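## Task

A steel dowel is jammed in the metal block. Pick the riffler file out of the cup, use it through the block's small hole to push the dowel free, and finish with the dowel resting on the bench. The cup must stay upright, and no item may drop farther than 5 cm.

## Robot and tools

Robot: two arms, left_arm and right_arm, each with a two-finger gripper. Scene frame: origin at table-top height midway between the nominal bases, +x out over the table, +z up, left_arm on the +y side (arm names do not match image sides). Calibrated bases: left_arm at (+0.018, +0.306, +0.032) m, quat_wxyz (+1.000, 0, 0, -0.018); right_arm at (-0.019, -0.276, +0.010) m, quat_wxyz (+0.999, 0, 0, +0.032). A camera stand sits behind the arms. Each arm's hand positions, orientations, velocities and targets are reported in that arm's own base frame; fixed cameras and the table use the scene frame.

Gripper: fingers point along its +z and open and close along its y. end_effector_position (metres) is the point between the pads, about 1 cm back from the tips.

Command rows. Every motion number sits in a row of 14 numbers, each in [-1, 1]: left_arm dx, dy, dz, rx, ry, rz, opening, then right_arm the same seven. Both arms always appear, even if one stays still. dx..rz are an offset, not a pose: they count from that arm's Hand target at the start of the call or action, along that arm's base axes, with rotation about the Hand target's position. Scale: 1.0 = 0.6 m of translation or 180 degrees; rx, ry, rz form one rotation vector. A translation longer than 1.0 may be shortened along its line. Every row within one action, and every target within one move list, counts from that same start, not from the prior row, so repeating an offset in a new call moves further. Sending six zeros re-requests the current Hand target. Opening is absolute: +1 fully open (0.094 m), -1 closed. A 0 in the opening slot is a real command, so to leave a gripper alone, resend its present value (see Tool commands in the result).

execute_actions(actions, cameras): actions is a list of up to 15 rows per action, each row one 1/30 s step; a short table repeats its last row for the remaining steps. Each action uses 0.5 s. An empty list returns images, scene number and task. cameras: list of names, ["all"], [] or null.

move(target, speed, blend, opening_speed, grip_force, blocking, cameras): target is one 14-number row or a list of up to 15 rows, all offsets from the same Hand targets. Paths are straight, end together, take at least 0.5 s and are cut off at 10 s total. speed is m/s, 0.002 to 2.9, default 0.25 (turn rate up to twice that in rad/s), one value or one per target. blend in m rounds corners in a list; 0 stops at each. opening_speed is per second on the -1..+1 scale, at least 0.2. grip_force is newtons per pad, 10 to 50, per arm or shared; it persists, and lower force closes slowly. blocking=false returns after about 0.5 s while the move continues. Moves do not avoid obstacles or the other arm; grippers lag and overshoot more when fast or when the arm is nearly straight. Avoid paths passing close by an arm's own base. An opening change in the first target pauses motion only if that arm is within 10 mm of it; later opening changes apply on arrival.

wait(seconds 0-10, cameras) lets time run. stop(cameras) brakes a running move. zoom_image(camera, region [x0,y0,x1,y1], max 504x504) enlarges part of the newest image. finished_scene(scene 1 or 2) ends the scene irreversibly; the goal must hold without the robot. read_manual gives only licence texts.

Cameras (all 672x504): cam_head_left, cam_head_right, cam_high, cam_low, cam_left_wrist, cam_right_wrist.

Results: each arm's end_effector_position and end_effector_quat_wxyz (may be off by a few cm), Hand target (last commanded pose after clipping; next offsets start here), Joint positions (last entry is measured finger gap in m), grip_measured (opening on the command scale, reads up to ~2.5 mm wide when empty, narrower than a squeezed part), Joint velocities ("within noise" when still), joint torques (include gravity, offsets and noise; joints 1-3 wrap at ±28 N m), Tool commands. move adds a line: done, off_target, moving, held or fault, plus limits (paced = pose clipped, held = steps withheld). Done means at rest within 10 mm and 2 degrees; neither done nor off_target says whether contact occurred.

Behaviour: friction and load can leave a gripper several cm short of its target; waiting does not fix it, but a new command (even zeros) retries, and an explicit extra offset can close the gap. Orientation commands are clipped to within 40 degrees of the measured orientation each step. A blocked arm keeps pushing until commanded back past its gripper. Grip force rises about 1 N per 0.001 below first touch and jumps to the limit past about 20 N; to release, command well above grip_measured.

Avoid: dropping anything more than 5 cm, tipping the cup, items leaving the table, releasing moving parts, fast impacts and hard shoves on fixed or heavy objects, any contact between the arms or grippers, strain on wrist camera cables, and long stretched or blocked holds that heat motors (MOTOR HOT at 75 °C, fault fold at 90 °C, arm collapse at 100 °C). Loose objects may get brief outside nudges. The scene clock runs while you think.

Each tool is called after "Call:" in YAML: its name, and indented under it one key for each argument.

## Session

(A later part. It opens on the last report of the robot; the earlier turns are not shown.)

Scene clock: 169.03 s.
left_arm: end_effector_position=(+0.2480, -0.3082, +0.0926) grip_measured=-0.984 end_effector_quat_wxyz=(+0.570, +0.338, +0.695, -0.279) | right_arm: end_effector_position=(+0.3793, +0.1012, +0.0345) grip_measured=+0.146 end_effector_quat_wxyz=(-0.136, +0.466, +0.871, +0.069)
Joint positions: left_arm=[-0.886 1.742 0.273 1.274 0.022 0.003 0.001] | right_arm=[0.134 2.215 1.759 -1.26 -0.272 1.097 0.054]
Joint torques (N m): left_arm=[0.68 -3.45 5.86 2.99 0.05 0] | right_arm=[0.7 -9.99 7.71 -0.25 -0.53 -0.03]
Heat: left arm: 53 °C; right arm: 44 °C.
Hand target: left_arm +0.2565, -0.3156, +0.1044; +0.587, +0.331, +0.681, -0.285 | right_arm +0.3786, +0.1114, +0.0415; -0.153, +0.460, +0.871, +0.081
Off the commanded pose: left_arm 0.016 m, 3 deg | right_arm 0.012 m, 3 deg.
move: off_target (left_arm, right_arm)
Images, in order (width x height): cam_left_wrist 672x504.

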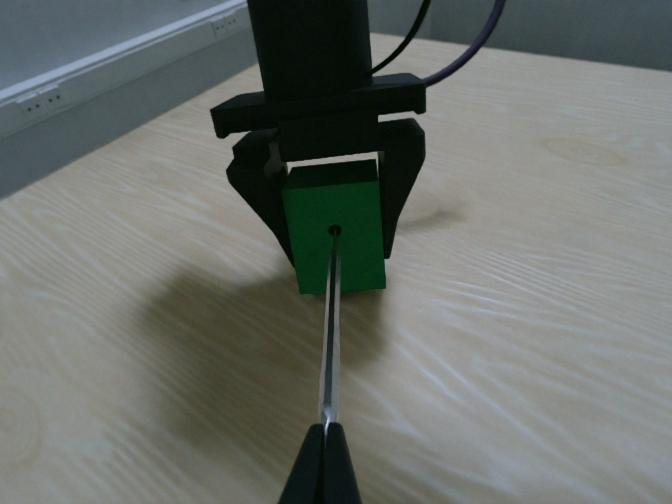

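Call:
move:
  target: [0.0101,-0.0121,-0.0054,0,0,0,-1,-0.0107,0.0157,0.0063,0.0229,0.0156,0,-0.03]
  speed: 0.03
  cameras: ["cam_left_wrist", "cam_right_wrist"]

Call:
zoom_image:
  camera: "cam_left_wrist"
  region: [270, 160, 400, 300]

Call:
zoom_image:
  camera: "cam_left_wrist"
  region: [314, 195, 354, 255]

Scene clock: 172.33 s.
left_arm: end_effector_position=(+0.2529, -0.3141, +0.0903) grip_measured=-0.984 end_effector_quat_wxyz=(+0.572, +0.338, +0.694, -0.280) | right_arm: end_effector_position=(+0.3856, +0.0974, +0.0322) grip_measured=+0.146 end_effector_quat_wxyz=(-0.135, +0.465, +0.872, +0.074)
Joint positions: left_arm=[-0.886 1.783 0.301 1.291 0.022 0.003 0.001] | right_arm=[0.121 2.234 1.781 -1.259 -0.277 1.081 0.054]
Joint torques (N m): left_arm=[0.61 -3.59 6.52 2.88 0.04 0.03] | right_arm=[1.33 -10.59 7.6 -0.75 -1.09 -0.02]
Heat: left arm: 53 °C; right arm: 44 °C.
Hand target: left_arm +0.2626, -0.3229, +0.1012; +0.587, +0.331, +0.681, -0.285 | right_arm +0.3722, +0.1208, +0.0454; -0.191, +0.456, +0.863, +0.101
Off the commanded pose: left_arm 0.017 m, 2 deg | right_arm 0.030 m, 7 deg.
move: off_target (left_arm, right_arm)
Images, in order (width x height): cam_left_wrist 672x504, cam_right_wrist 672x504.

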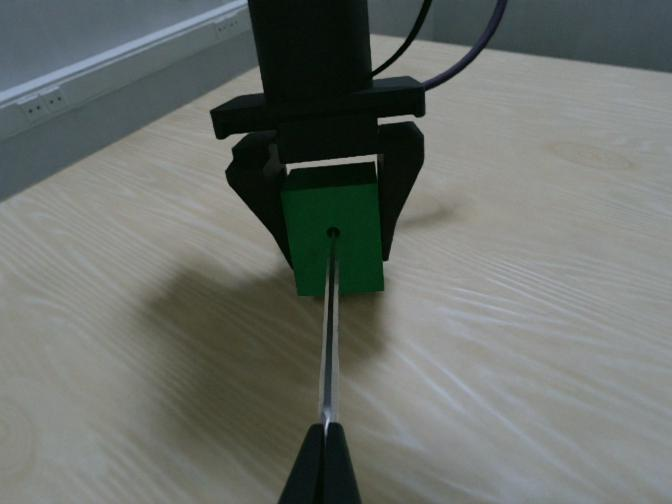

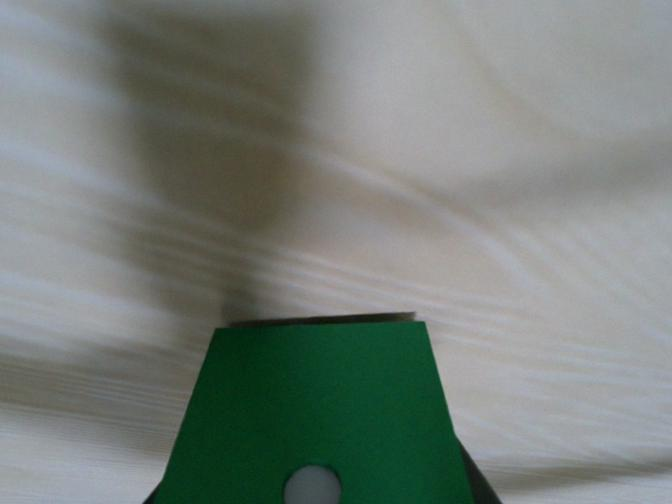

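Scaled by 3.600.

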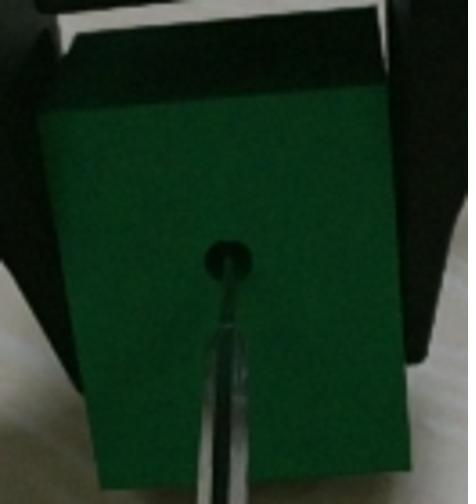

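Scaled by 8.400.

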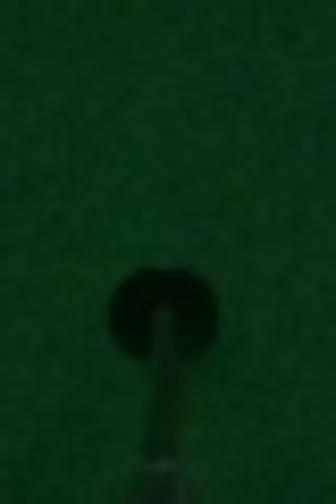

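Call:
move:
  target: [0.0101,-0.0121,-0.0054,0,0,0,-1,-0.0107,0.0157,0.0083,0.0229,0.0156,0,-0.03]
  speed: 0.03
  cameras: ["cam_left_wrist", "cam_right_wrist"]

Call:
zoom_image:
  camera: "cam_left_wrist"
  region: [270, 160, 400, 300]

Call:
zoom_image:
  camera: "cam_right_wrist"
  region: [200, 300, 440, 504]

Scene clock: 175.37 s.
left_arm: end_effector_position=(+0.2588, -0.3194, +0.0890) grip_measured=-0.984 end_effector_quat_wxyz=(+0.575, +0.336, +0.692, -0.280) | right_arm: end_effector_position=(+0.3919, +0.0936, +0.0313) grip_measured=+0.146 end_effector_quat_wxyz=(-0.139, +0.467, +0.869, +0.086)
Joint positions: left_arm=[-0.883 1.821 0.329 1.308 0.022 0.003 0.001] | right_arm=[0.1 2.253 1.805 -1.262 -0.298 1.064 0.054]
Joint torques (N m): left_arm=[0.43 -3.51 7.01 2.76 0.04 0.03] | right_arm=[2.56 -10.93 7.38 -1.17 -1.53 -0.02]
Heat: left arm: 53 °C; right arm: 44 °C.
Hand target: left_arm +0.2686, -0.3302, +0.0980; +0.587, +0.331, +0.681, -0.286 | right_arm +0.3658, +0.1301, +0.0503; -0.229, +0.452, +0.854, +0.121
Off the commanded pose: left_arm 0.017 m, 2 deg | right_arm 0.049 m, 11 deg.
move: off_target (left_arm, right_arm)
Images, in order (width x height): cam_left_wrist 672x504, cam_right_wrist 672x504.

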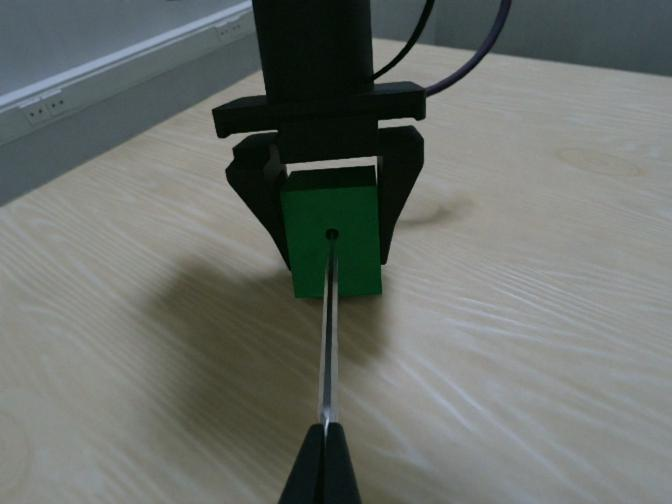

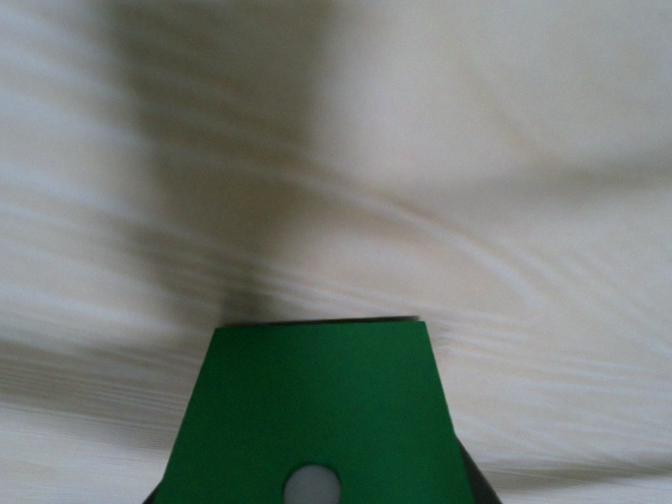

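Scaled by 3.600.

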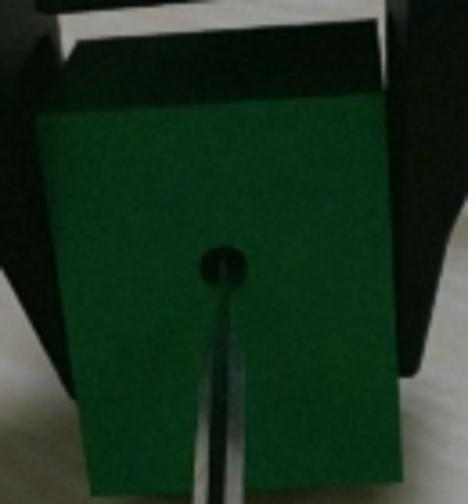

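Scaled by 2.100.

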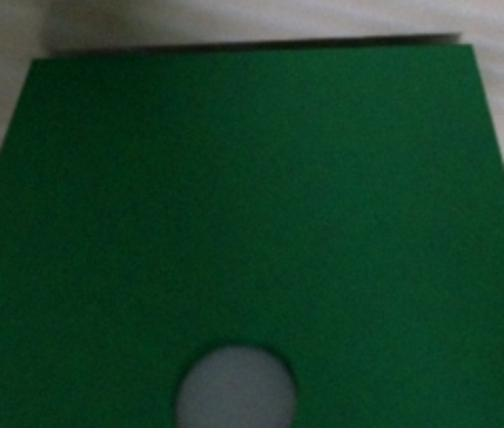

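Call:
move:
  target: [0.0111,-0.0133,-0.006,0,0,0,-1,-0.0127,0.0187,0.012,0.0183,0.0125,0,-0.03]
  speed: 0.03
  cameras: ["cam_left_wrist", "cam_right_wrist"]

Call:
zoom_image:
  camera: "cam_left_wrist"
  region: [270, 160, 400, 300]

Call:
zoom_image:
  camera: "cam_right_wrist"
  region: [200, 300, 440, 504]

Scene clock: 177.63 s.
left_arm: end_effector_position=(+0.2639, -0.3255, +0.0892) grip_measured=-0.984 end_effector_quat_wxyz=(+0.580, +0.334, +0.688, -0.282) | right_arm: end_effector_position=(+0.3966, +0.0877, +0.0338) grip_measured=+0.146 end_effector_quat_wxyz=(-0.134, +0.472, +0.867, +0.091)
Joint positions: left_arm=[-0.883 1.859 0.358 1.331 0.021 0.003 0.001] | right_arm=[0.084 2.253 1.816 -1.262 -0.299 1.062 0.054]
Joint torques (N m): left_arm=[0.32 -3.48 7.95 2.53 0.02 0.05] | right_arm=[4.11 -10.99 7.08 -1.5 -2 -0.02]
Heat: left arm: 53 °C; right arm: 44 °C.
Hand target: left_arm +0.2752, -0.3381, +0.0943; +0.587, +0.331, +0.681, -0.285 | right_arm +0.3582, +0.1413, +0.0575; -0.258, +0.447, +0.845, +0.137
Off the commanded pose: left_arm 0.018 m, 1 deg | right_arm 0.070 m, 16 deg.
move: off_target (left_arm, right_arm)
Images, in order (width x height): cam_left_wrist 672x504, cam_right_wrist 672x504.

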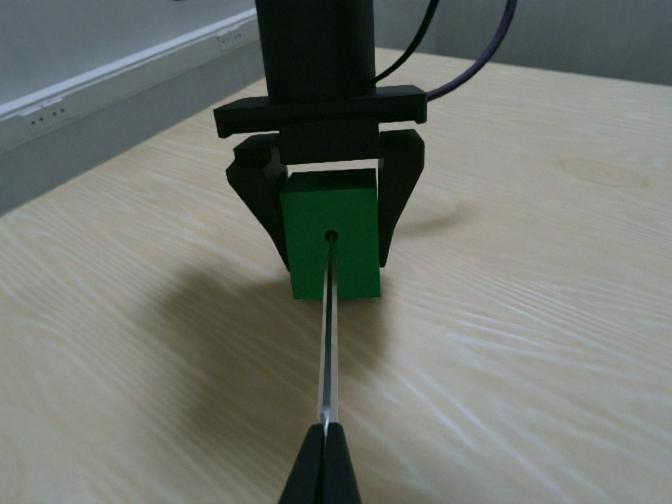

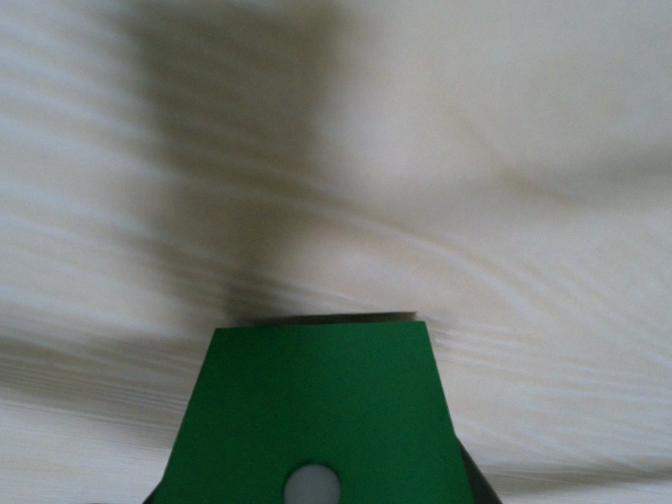

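Scaled by 3.600.

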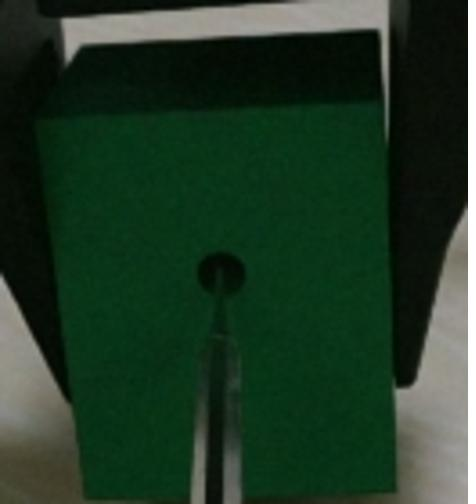

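Scaled by 2.100.

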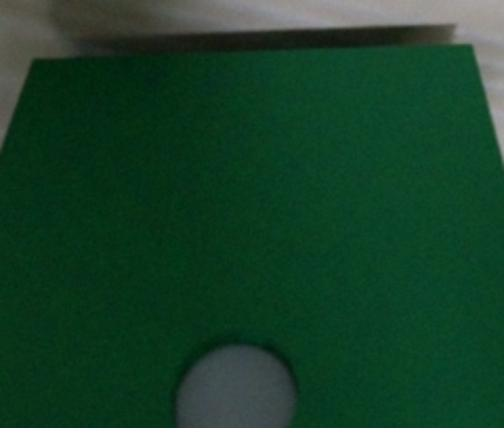

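Call:
move:
  target: [0.0111,-0.0133,-0.006,0,0,0,-1,-0.0137,0.0197,0.008,0.0183,0.0125,0.003,-0.03]
  speed: 0.03
  cameras: ["cam_left_wrist", "cam_right_wrist"]

Call:
zoom_image:
  camera: "cam_left_wrist"
  region: [270, 160, 400, 300]

Call:
zoom_image:
  camera: "cam_right_wrist"
  region: [200, 300, 440, 504]

Scene clock: 180.50 s.
left_arm: end_effector_position=(+0.2691, -0.3319, +0.0885) grip_measured=-0.984 end_effector_quat_wxyz=(+0.583, +0.332, +0.685, -0.284) | right_arm: end_effector_position=(+0.4000, +0.0828, +0.0311) grip_measured=+0.146 end_effector_quat_wxyz=(-0.130, +0.474, +0.866, +0.092)
Joint positions: left_arm=[-0.883 1.895 0.389 1.347 0.021 0.003 0.001] | right_arm=[0.072 2.258 1.816 -1.25 -0.296 1.055 0.054]
Joint torques (N m): left_arm=[0.38 -3.41 8.72 2.34 0.06 0.02] | right_arm=[5.61 -11.64 6.99 -1.83 -2.44 -0.07]
Heat: left arm: 52 °C; right arm: 44 °C.
Hand target: left_arm +0.2819, -0.3461, +0.0907; +0.587, +0.331, +0.681, -0.285 | right_arm +0.3499, +0.1532, +0.0623; -0.288, +0.438, +0.838, +0.151
Off the commanded pose: left_arm 0.019 m, 1 deg | right_arm 0.092 m, 20 deg.
move: off_target (left_arm, right_arm)
Images, in order (width x height): cam_left_wrist 672x504, cam_right_wrist 672x504.

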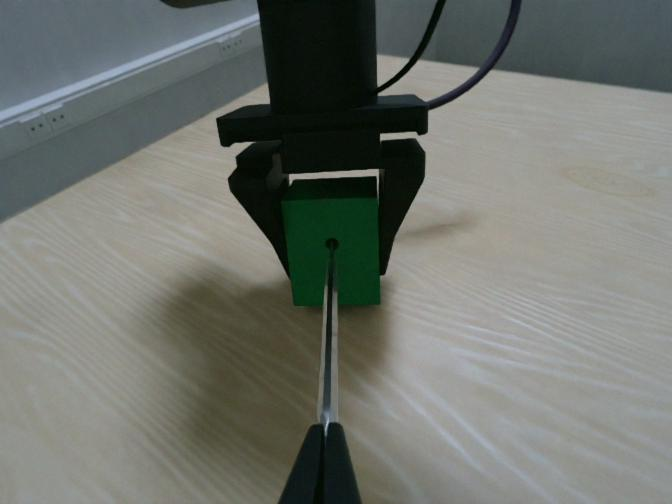

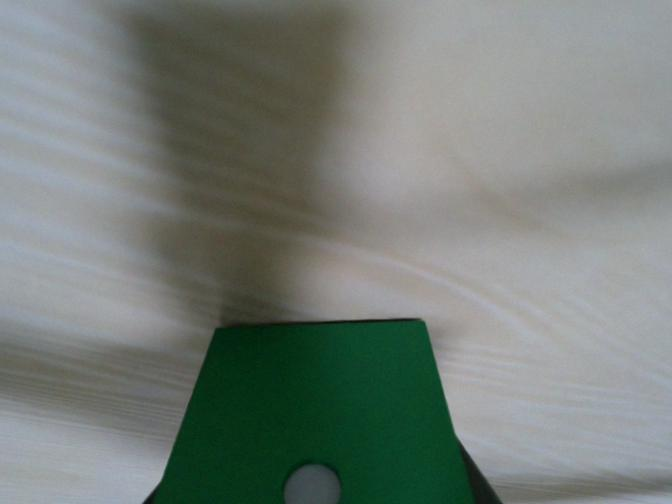

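Scaled by 3.600.

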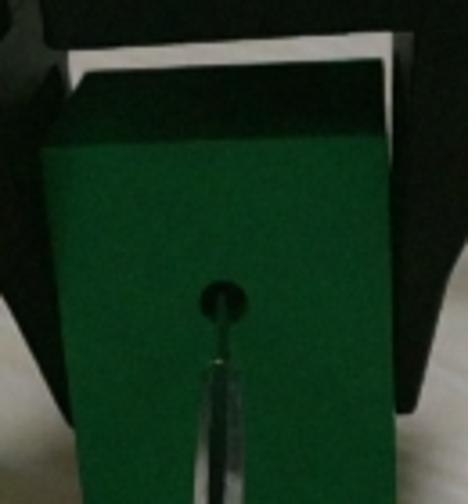

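Scaled by 2.100.

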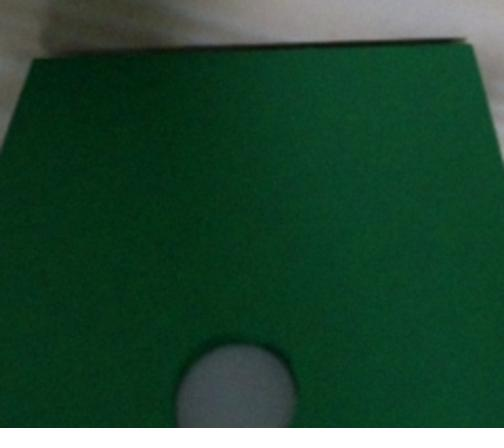

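Call:
move:
  target: [0.0111,-0.0133,-0.008,0,0,0,-1,-0.0137,0.0197,0.012,0.0183,0.0125,0.003,-0.03]
  speed: 0.03
  cameras: ["cam_left_wrist", "cam_right_wrist"]

Call:
zoom_image:
  camera: "cam_left_wrist"
  region: [270, 180, 400, 320]

Call:
zoom_image:
  camera: "cam_right_wrist"
  region: [200, 300, 440, 504]

Scene clock: 186.50 s.
left_arm: end_effector_position=(+0.2821, -0.3477, +0.0836) grip_measured=-0.984 end_effector_quat_wxyz=(+0.582, +0.333, +0.686, -0.283) | right_arm: end_effector_position=(+0.3546, +0.1438, +0.0512) grip_measured=+0.146 end_effector_quat_wxyz=(-0.262, +0.434, +0.851, +0.142)
Joint positions: left_arm=[-0.882 1.956 0.473 1.319 0.022 0.003 0.001] | right_arm=[0.141 2.277 1.826 -1.419 -0.533 1.001 0.054]
Joint torques (N m): left_arm=[0.36 -4.83 5.85 2.7 0.05 0.04] | right_arm=[1.48 -10.32 7.23 -1.09 -1.22 -0.01]
Heat: left arm: 52 °C; right arm: 44 °C.
Hand target: left_arm +0.2885, -0.3541, +0.0860; +0.587, +0.331, +0.681, -0.286 | right_arm +0.3417, +0.1650, +0.0695; -0.318, +0.429, +0.830, +0.165
Off the commanded pose: left_arm 0.009 m, 1 deg | right_arm 0.031 m, 7 deg.
move: off_target (right_arm)
Images, in order (width x height): cam_left_wrist 672x504, cam_right_wrist 672x504.

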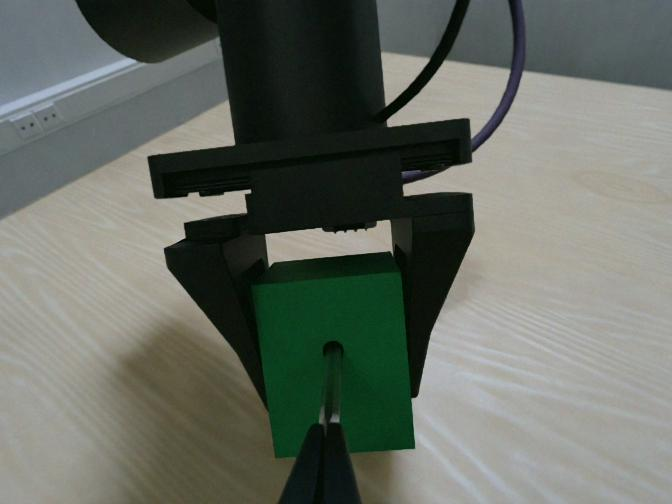

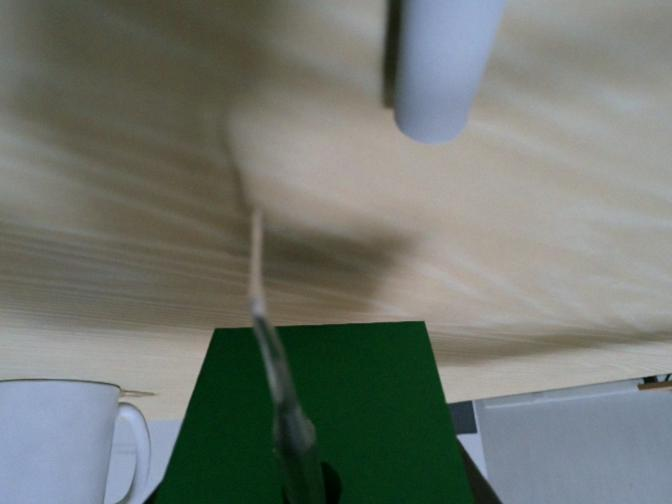

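Scaled by 3.600.

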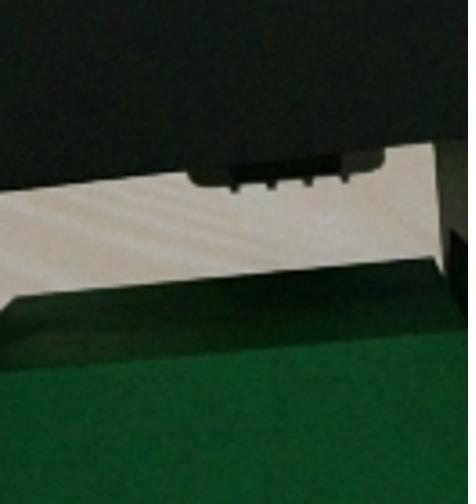

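Scaled by 2.100.

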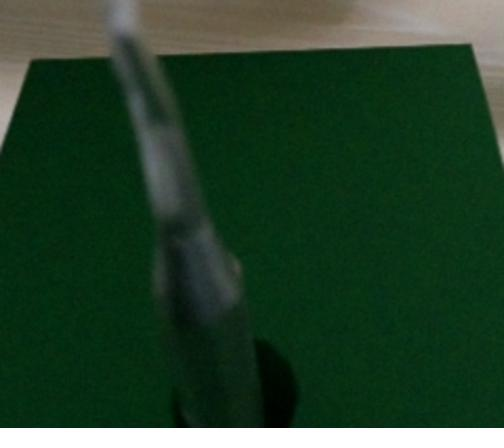

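Call:
move:
  target: [0,0,0,0,0,0,-1,0.0277,-0.0425,-0.0192,-0.1007,-0.0697,-0.0056,-0.03]
  speed: 0.06
  cameras: ["all"]

Scene clock: 192.03 s.
left_arm: end_effector_position=(+0.2823, -0.3479, +0.0782) grip_measured=-0.984 end_effector_quat_wxyz=(+0.575, +0.336, +0.692, -0.280) | right_arm: end_effector_position=(+0.3582, +0.1388, +0.0455) grip_measured=+0.146 end_effector_quat_wxyz=(-0.171, +0.457, +0.870, +0.076)
Joint positions: left_arm=[-0.882 1.961 0.477 1.3 0.022 0.003 0.001] | right_arm=[0.212 2.192 1.749 -1.299 -0.336 1.15 0.054]
Joint torques (N m): left_arm=[0.4 -5.2 5.48 2.93 0.04 0.05] | right_arm=[0.66 -14.46 3.96 0.18 -0.07 0.19]
Heat: left arm: 52 °C; right arm: 45 °C.
Hand target: left_arm +0.2885, -0.3541, +0.0859; +0.587, +0.331, +0.681, -0.285 | right_arm +0.3583, +0.1395, +0.0580; -0.153, +0.460, +0.871, +0.081
Off the commanded pose: left_arm 0.012 m, 2 deg | right_arm 0.013 m, 2 deg.
move: off_target (left_arm, right_arm)

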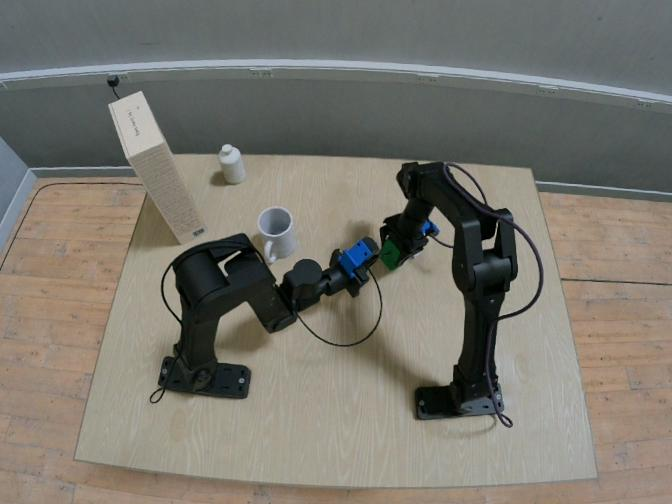

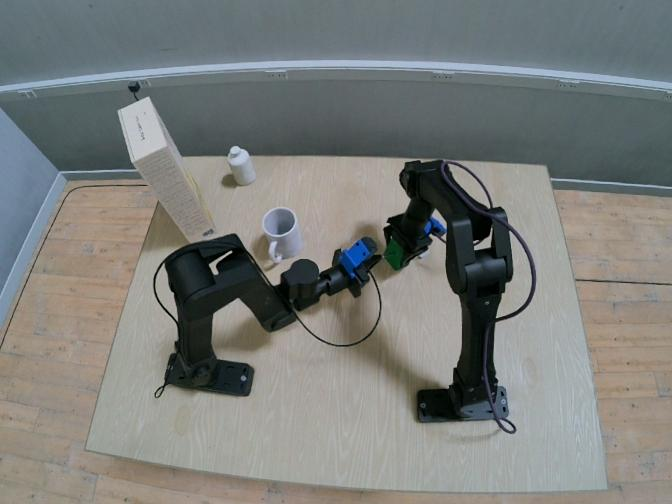

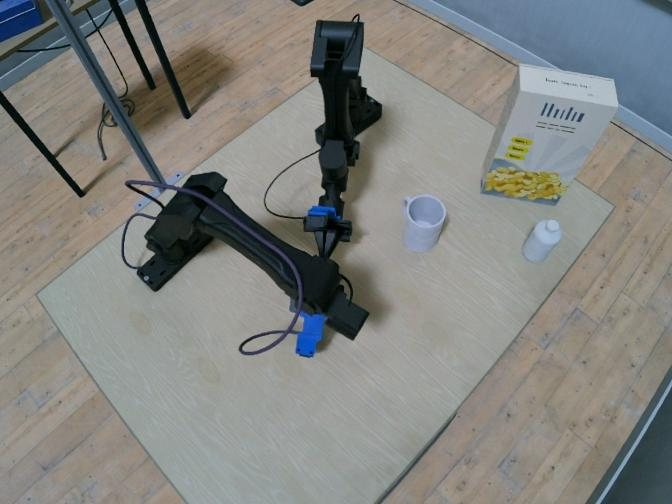

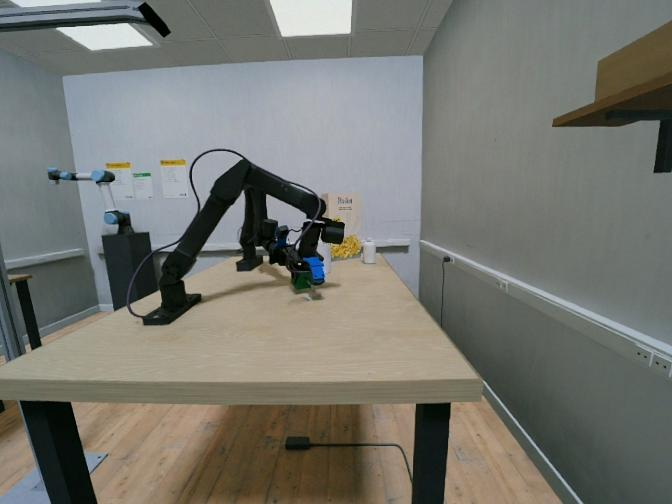

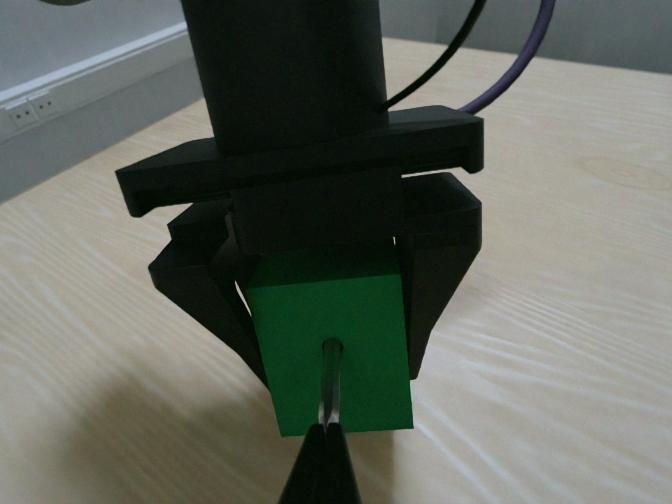

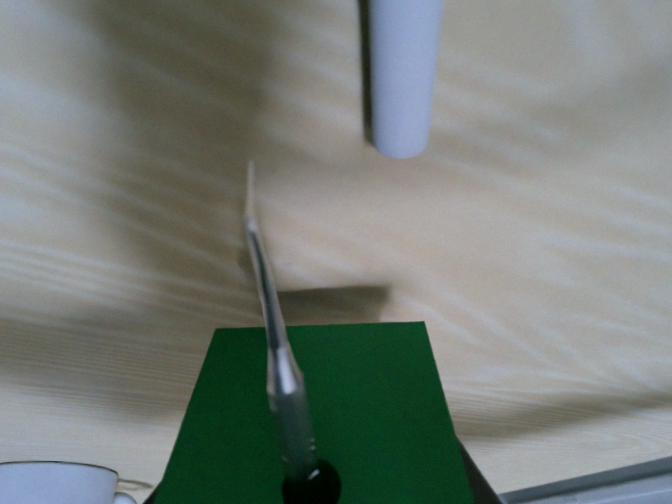

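Call:
zoom_image:
  camera: "cam_right_wrist"
  region: [60, 420, 260, 504]

Call:
zoom_image:
  camera: "cam_left_wrist"
  region: [230, 230, 440, 470]

Call:
zoom_image:
  camera: "cam_right_wrist"
  region: [200, 0, 460, 504]

Scaled by 2.520.

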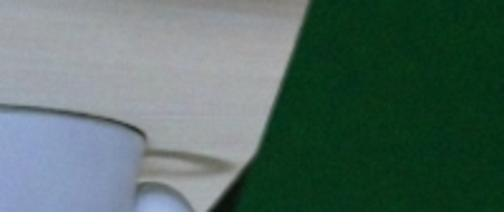

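Scaled by 2.100.

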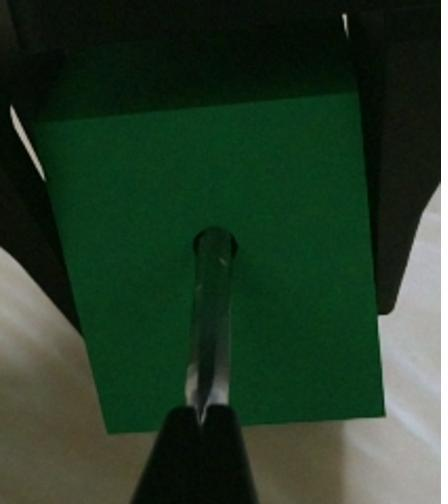

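Scaled by 1.000.

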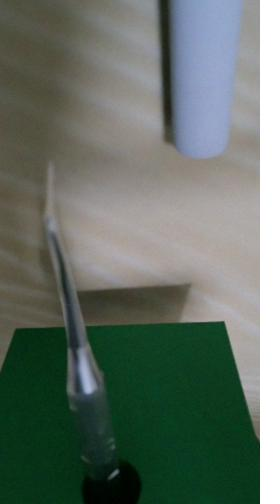

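Call:
move:
  target:
    - [-0.0133,0.015,-0.0032,0.0059,0.0046,0,-1,0,0,0,0,0,0,-0.03]
    - [-0.076,0.0867,0.0268,0.0059,0.0046,0,-1,0,0,0,0,0,0,-0.03]
  speed: 0.05
  blend: [0.005,0]
  cameras: ["cam_left_wrist", "cam_right_wrist"]

Scene clock: 196.63 s.
left_arm: end_effector_position=(+0.2474, -0.3042, +0.0965) grip_measured=-0.984 end_effector_quat_wxyz=(+0.576, +0.334, +0.692, -0.279) | right_arm: end_effector_position=(+0.3581, +0.1431, +0.0451) grip_measured=+0.146 end_effector_quat_wxyz=(-0.168, +0.454, +0.872, +0.076)
Joint positions: left_arm=[-0.882 1.728 0.257 1.289 0.018 0.003 0.001] | right_arm=[0.224 2.192 1.749 -1.293 -0.333 1.156 0.054]
Joint torques (N m): left_arm=[-0.46 -7.3 2.1 2.57 0 0.02] | right_arm=[-0.36 -14.53 3.86 0.11 -0.09 0.19]
Heat: left arm: 52 °C; right arm: 46 °C.
Hand target: left_arm +0.2430, -0.3020, +0.1020; +0.579, +0.335, +0.688, -0.281 | right_arm +0.3583, +0.1395, +0.0580; -0.153, +0.460, +0.871, +0.081
Off the commanded pose: left_arm 0.007 m, 1 deg | right_arm 0.013 m, 2 deg.
move: off_target (right_arm)
Images, in order (width x height): cam_left_wrist 672x504, cam_right_wrist 672x504.

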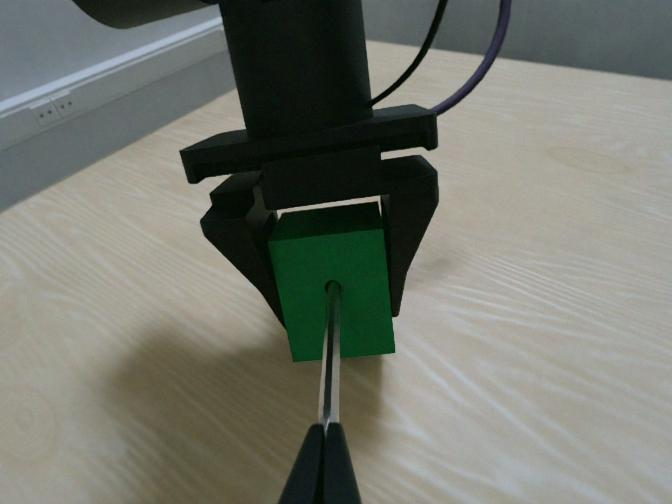

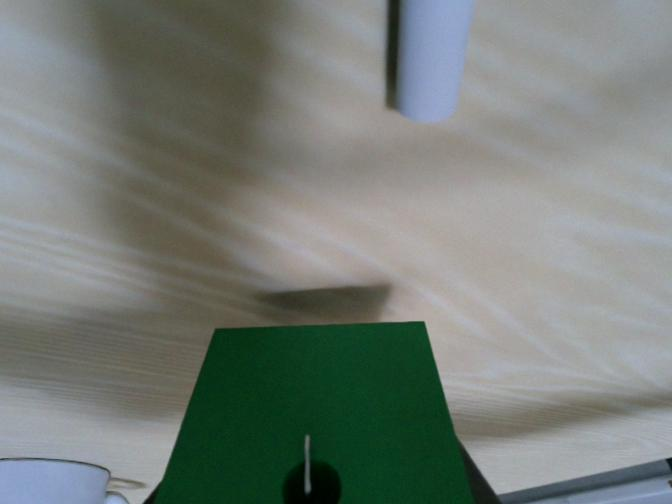

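Call:
move:
  target: [-0.0518,0.0593,0.0247,0,0,0,-1,0,0,0,0,0,0,-0.03]
  speed: 0.06
  cameras: ["cam_left_wrist", "cam_right_wrist"]

Scene clock: 198.97 s.
left_arm: end_effector_position=(+0.2153, -0.2678, +0.1125) grip_measured=-0.984 end_effector_quat_wxyz=(+0.575, +0.336, +0.693, -0.278) | right_arm: end_effector_position=(+0.3600, +0.1408, +0.0440) grip_measured=+0.146 end_effector_quat_wxyz=(-0.160, +0.454, +0.874, +0.071)
Joint positions: left_arm=[-0.892 1.391 0.096 1.108 0.009 0.003 0.001] | right_arm=[0.225 2.192 1.749 -1.286 -0.317 1.157 0.054]
Joint torques (N m): left_arm=[-0.58 -4.59 3.17 2.64 -0.04 -0.01] | right_arm=[-0.36 -14.42 3.96 0.08 -0.24 0.15]
Heat: left arm: 52 °C; right arm: 46 °C.
Hand target: left_arm +0.2119, -0.2665, +0.1168; +0.579, +0.335, +0.688, -0.282 | right_arm +0.3583, +0.1395, +0.0579; -0.153, +0.460, +0.871, +0.081
Off the commanded pose: left_arm 0.006 m, 1 deg | right_arm 0.014 m, 2 deg.
move: off_target (right_arm)
Images, in order (width x height): cam_left_wrist 672x504, cam_right_wrist 672x504.

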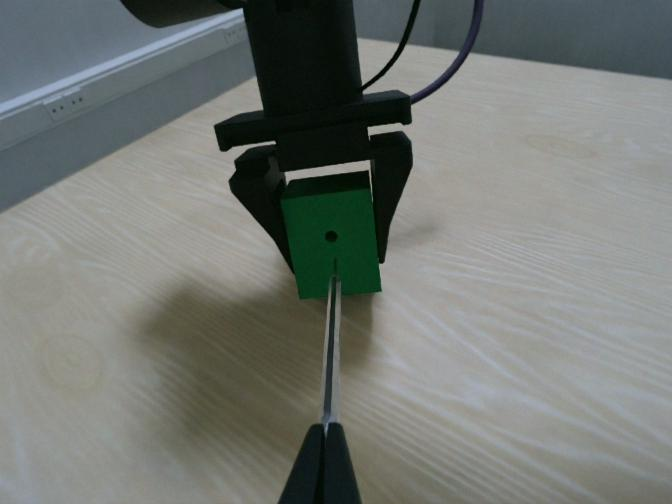

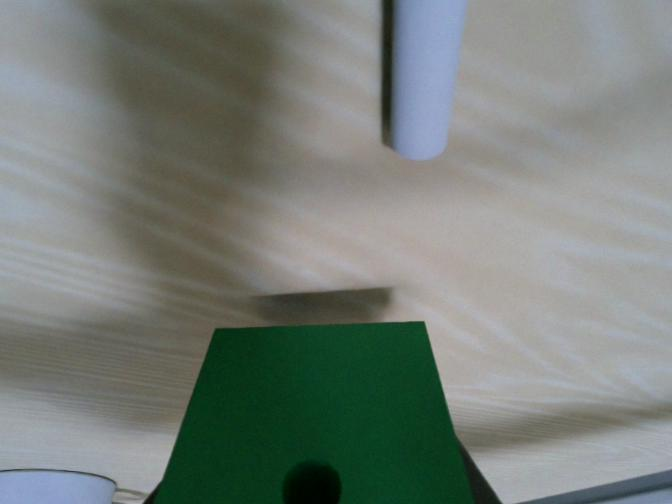

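Call:
move:
  target: [0.0918,0.1208,0.0387,0.0974,0.101,0.087,-1,0,0,0.0667,0,0,0,-0.03]
  speed: 0.12
  cameras: ["cam_left_wrist", "cam_head_left", "cam_right_wrist"]

Scene clock: 205.53 s.
left_arm: end_effector_position=(+0.2576, -0.1915, +0.1249) grip_measured=-0.984 end_effector_quat_wxyz=(+0.424, +0.280, +0.849, -0.144) | right_arm: end_effector_position=(+0.3550, +0.1397, +0.0698) grip_measured=+0.146 end_effector_quat_wxyz=(-0.169, +0.455, +0.872, +0.064)
Joint positions: left_arm=[-0.641 0.996 0.494 -0.14 0.003 -0.005 0.001] | right_arm=[0.225 2.176 1.823 -1.399 -0.317 1.157 0.054]
Joint torques (N m): left_arm=[0.58 -1.1 9.32 2.29 -0.08 0.04] | right_arm=[-0.44 -14.8 7.68 -0.32 -0.23 0.14]
Heat: left arm: 53 °C; right arm: 47 °C.
Hand target: left_arm +0.2669, -0.1940, +0.1400; +0.439, +0.274, +0.844, -0.142 | right_arm +0.3583, +0.1395, +0.0979; -0.153, +0.460, +0.871, +0.081
Off the commanded pose: left_arm 0.018 m, 2 deg | right_arm 0.028 m, 3 deg.
move: off_target (left_arm, right_arm)
Images, in order (width x height): cam_head_left 672x504, cam_left_wrist 672x504, cam_right_wrist 672x504.

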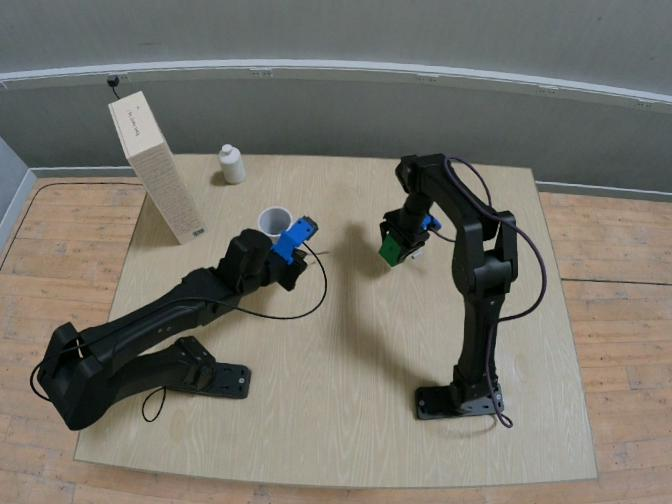

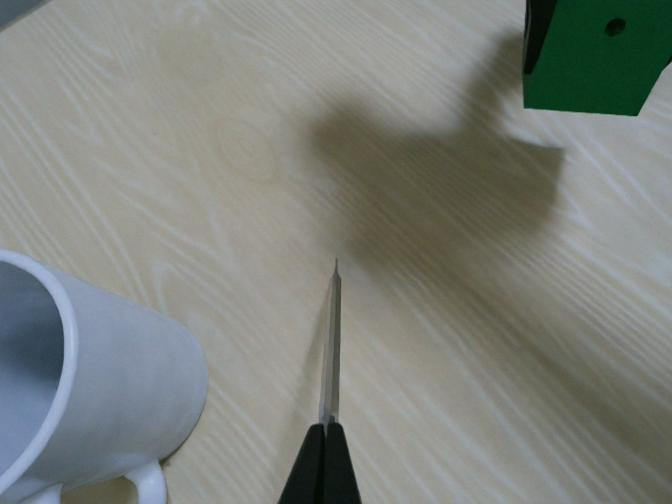

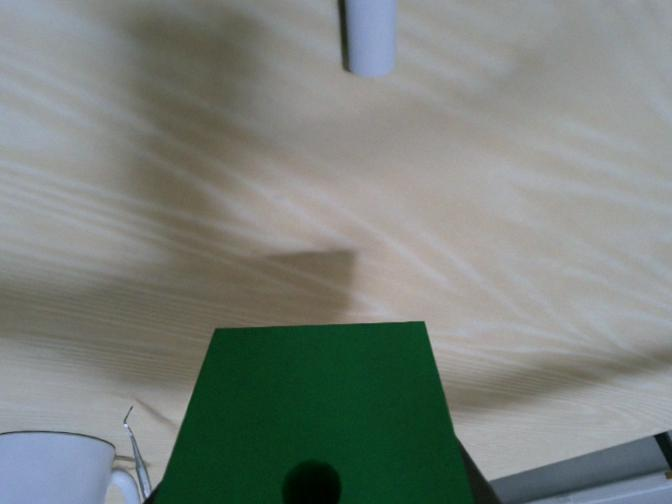

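Call:
move:
  target: [-0.0322,-0.0483,0,0,0,-0.0333,-1,-0.0138,0.0142,-0.038,-0.0916,-0.0624,0,-0.03]
  speed: 0.1
  cameras: ["cam_left_wrist", "cam_low", "cam_right_wrist"]

Scene clock: 209.27 s.
left_arm: end_effector_position=(+0.2387, -0.2143, +0.1196) grip_measured=-0.984 end_effector_quat_wxyz=(+0.410, +0.320, +0.839, -0.160) | right_arm: end_effector_position=(+0.3497, +0.1499, +0.0606) grip_measured=+0.146 end_effector_quat_wxyz=(-0.021, +0.464, +0.886, -0.008)
Joint positions: left_arm=[-0.733 1.013 0.494 -0.141 0.002 -0.005 0.001] | right_arm=[0.392 2.05 1.642 -1.202 -0.022 1.356 0.054]
Joint torques (N m): left_arm=[-0.55 -1.33 9.83 2.35 -0.08 0.02] | right_arm=[0.57 -13.89 4.14 0.41 0.14 0.16]
Heat: left arm: 52 °C; right arm: 48 °C.
Hand target: left_arm +0.2476, -0.2230, +0.1400; +0.431, +0.318, +0.828, -0.165 | right_arm +0.3501, +0.1480, +0.0752; +0.000, +0.467, +0.884, +0.000
Off the commanded pose: left_arm 0.024 m, 3 deg | right_arm 0.015 m, 3 deg.
move: off_target (left_arm, right_arm)
Images, in order (width x height): cam_low 672x504, cam_left_wrist 672x504, cam_right_wrist 672x504.

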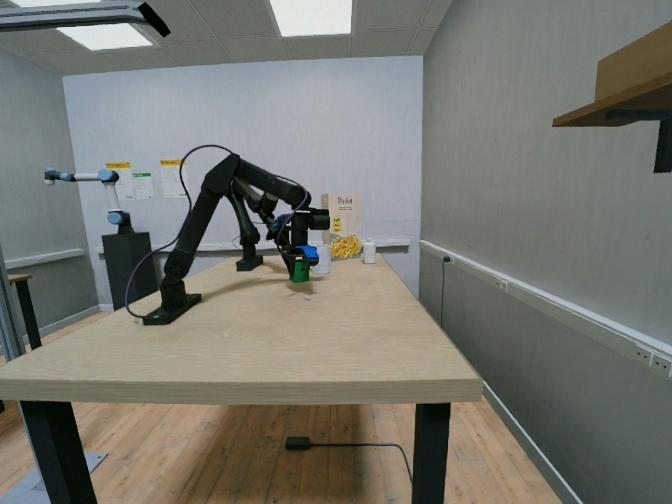

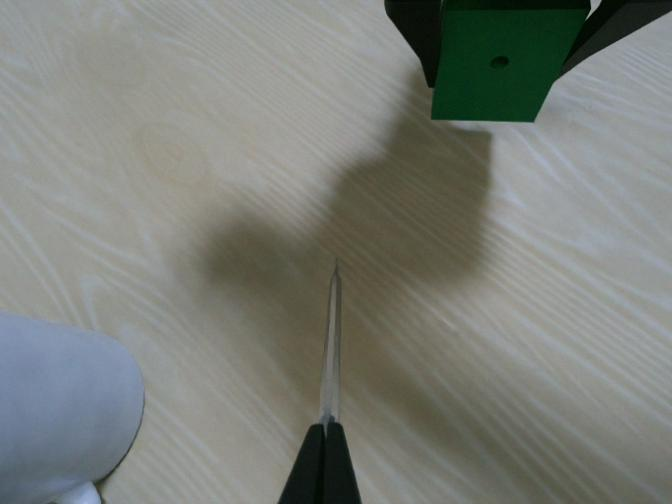

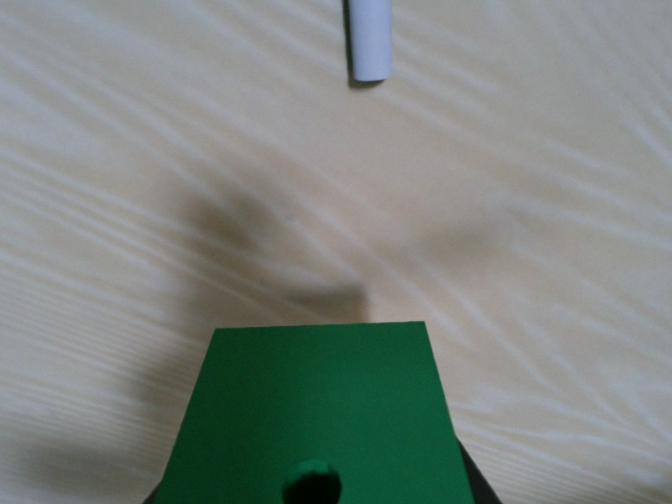

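Call:
move:
  target: [-0.0124,0.0112,-0.083,0,0,0,-1,0,0,-0.0567,-0.0115,-0.0078,0,-0.03]
  speed: 0.05
  grip_force: [20, 50]
  cameras: ["cam_left_wrist", "cam_low", "cam_right_wrist"]

Scene clock: 211.80 s.
left_arm: end_effector_position=(+0.2449, -0.2199, +0.1046) grip_measured=-0.973 end_effector_quat_wxyz=(+0.446, +0.313, +0.820, -0.174) | right_arm: end_effector_position=(+0.3496, +0.1496, +0.0333) grip_measured=+0.146 end_effector_quat_wxyz=(+0.003, +0.465, +0.885, -0.011)
Joint positions: left_arm=[-0.733 1.059 0.375 0.112 0.002 -0.005 0.001] | right_arm=[0.41 2.049 1.53 -1.067 0.018 1.377 0.054]
Joint torques (N m): left_arm=[-0.55 -0.94 4.41 2.32 -0.09 0.04] | right_arm=[0.72 -12.15 4.19 0.5 0.22 0.16]
Heat: left arm: 52 °C; right arm: 47 °C.
Hand target: left_arm +0.2402, -0.2163, +0.0903; +0.431, +0.318, +0.828, -0.165 | right_arm +0.3500, +0.1481, +0.0411; +0.019, +0.467, +0.884, -0.011
Off the commanded pose: left_arm 0.016 m, 2 deg | right_arm 0.008 m, 2 deg.
grip_force (N): 20, 50
move: off_target (left_arm)
Images, in order (width x height): cam_low 672x504, cam_left_wrist 672x504, cam_right_wrist 672x504.

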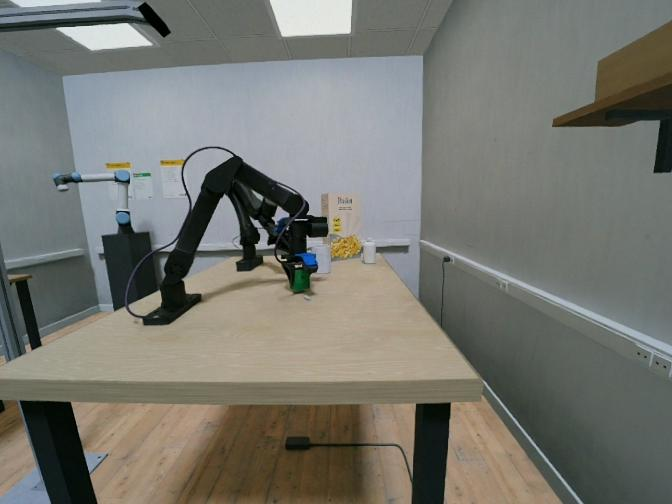

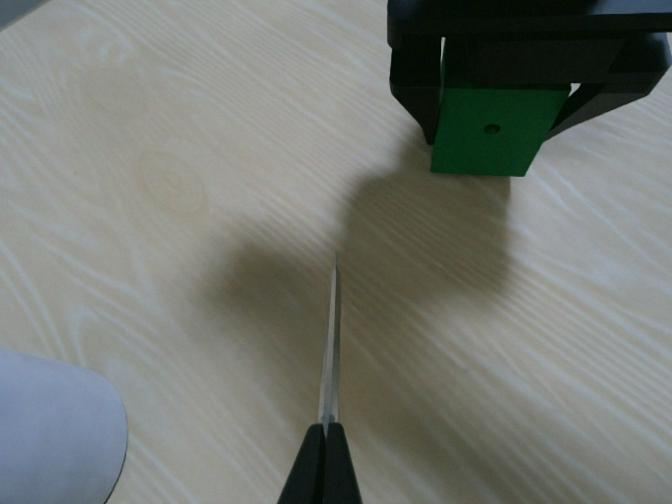

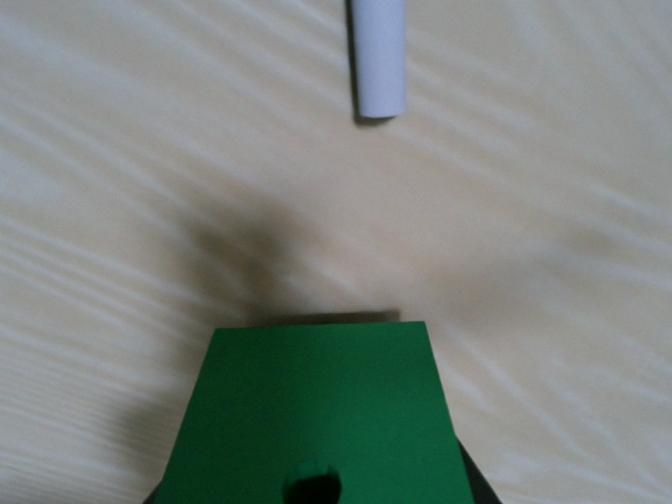

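Call:
move:
  target: [-0.0186,0.0168,-0.083,0,0,0,-1,0,0,-0.018,0,0,0,-0.03]
  speed: 0.05
  cameras: ["cam_left_wrist", "cam_right_wrist"]

Scene clock: 213.70 s.
left_arm: end_effector_position=(+0.2319, -0.2081, +0.0461) grip_measured=-0.973 end_effector_quat_wxyz=(+0.434, +0.316, +0.827, -0.169) | right_arm: end_effector_position=(+0.3504, +0.1498, +0.0268) grip_measured=+0.146 end_effector_quat_wxyz=(+0.006, +0.465, +0.885, -0.007)
Joint positions: left_arm=[-0.733 1.204 0.186 0.415 0.002 -0.005 0.001] | right_arm=[0.41 2.049 1.503 -1.028 0.019 1.377 0.054]
Joint torques (N m): left_arm=[-0.59 -1.33 3.77 2.53 -0.09 0.02] | right_arm=[0.75 -11.28 4.14 0.51 0.22 0.16]
Heat: left arm: 52 °C; right arm: 47 °C.
Hand target: left_arm +0.2290, -0.2062, +0.0405; +0.431, +0.318, +0.828, -0.165 | right_arm +0.3501, +0.1481, +0.0304; +0.020, +0.467, +0.884, -0.011
Off the commanded pose: left_arm 0.007 m, 1 deg | right_arm 0.004 m, 2 deg.
grip_force (N): 20, 50
move: done
Images, in order (width x height): cam_left_wrist 672x504, cam_right_wrist 672x504.

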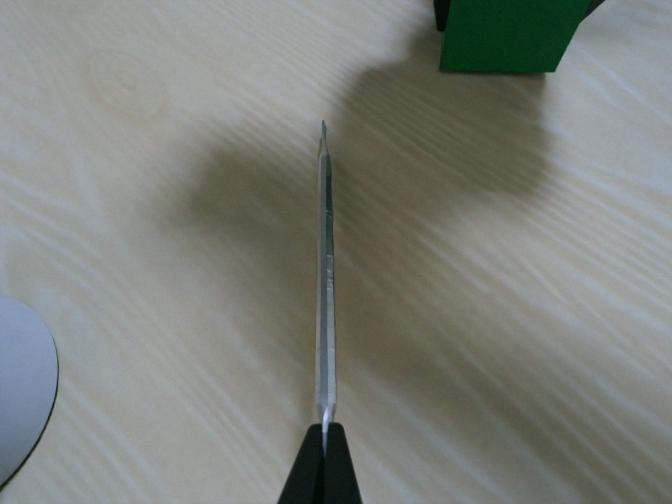

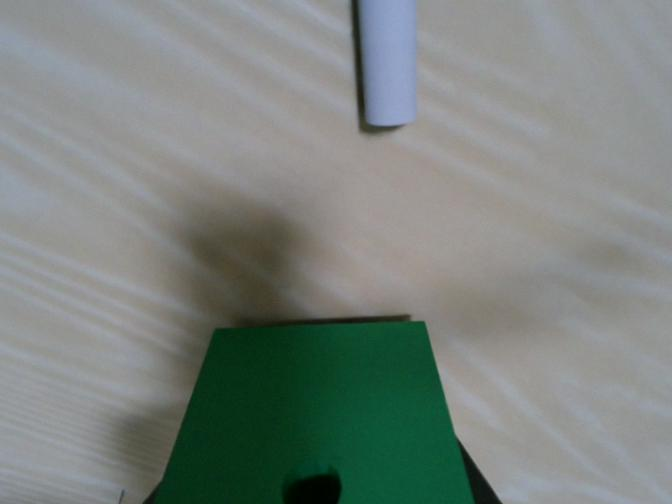

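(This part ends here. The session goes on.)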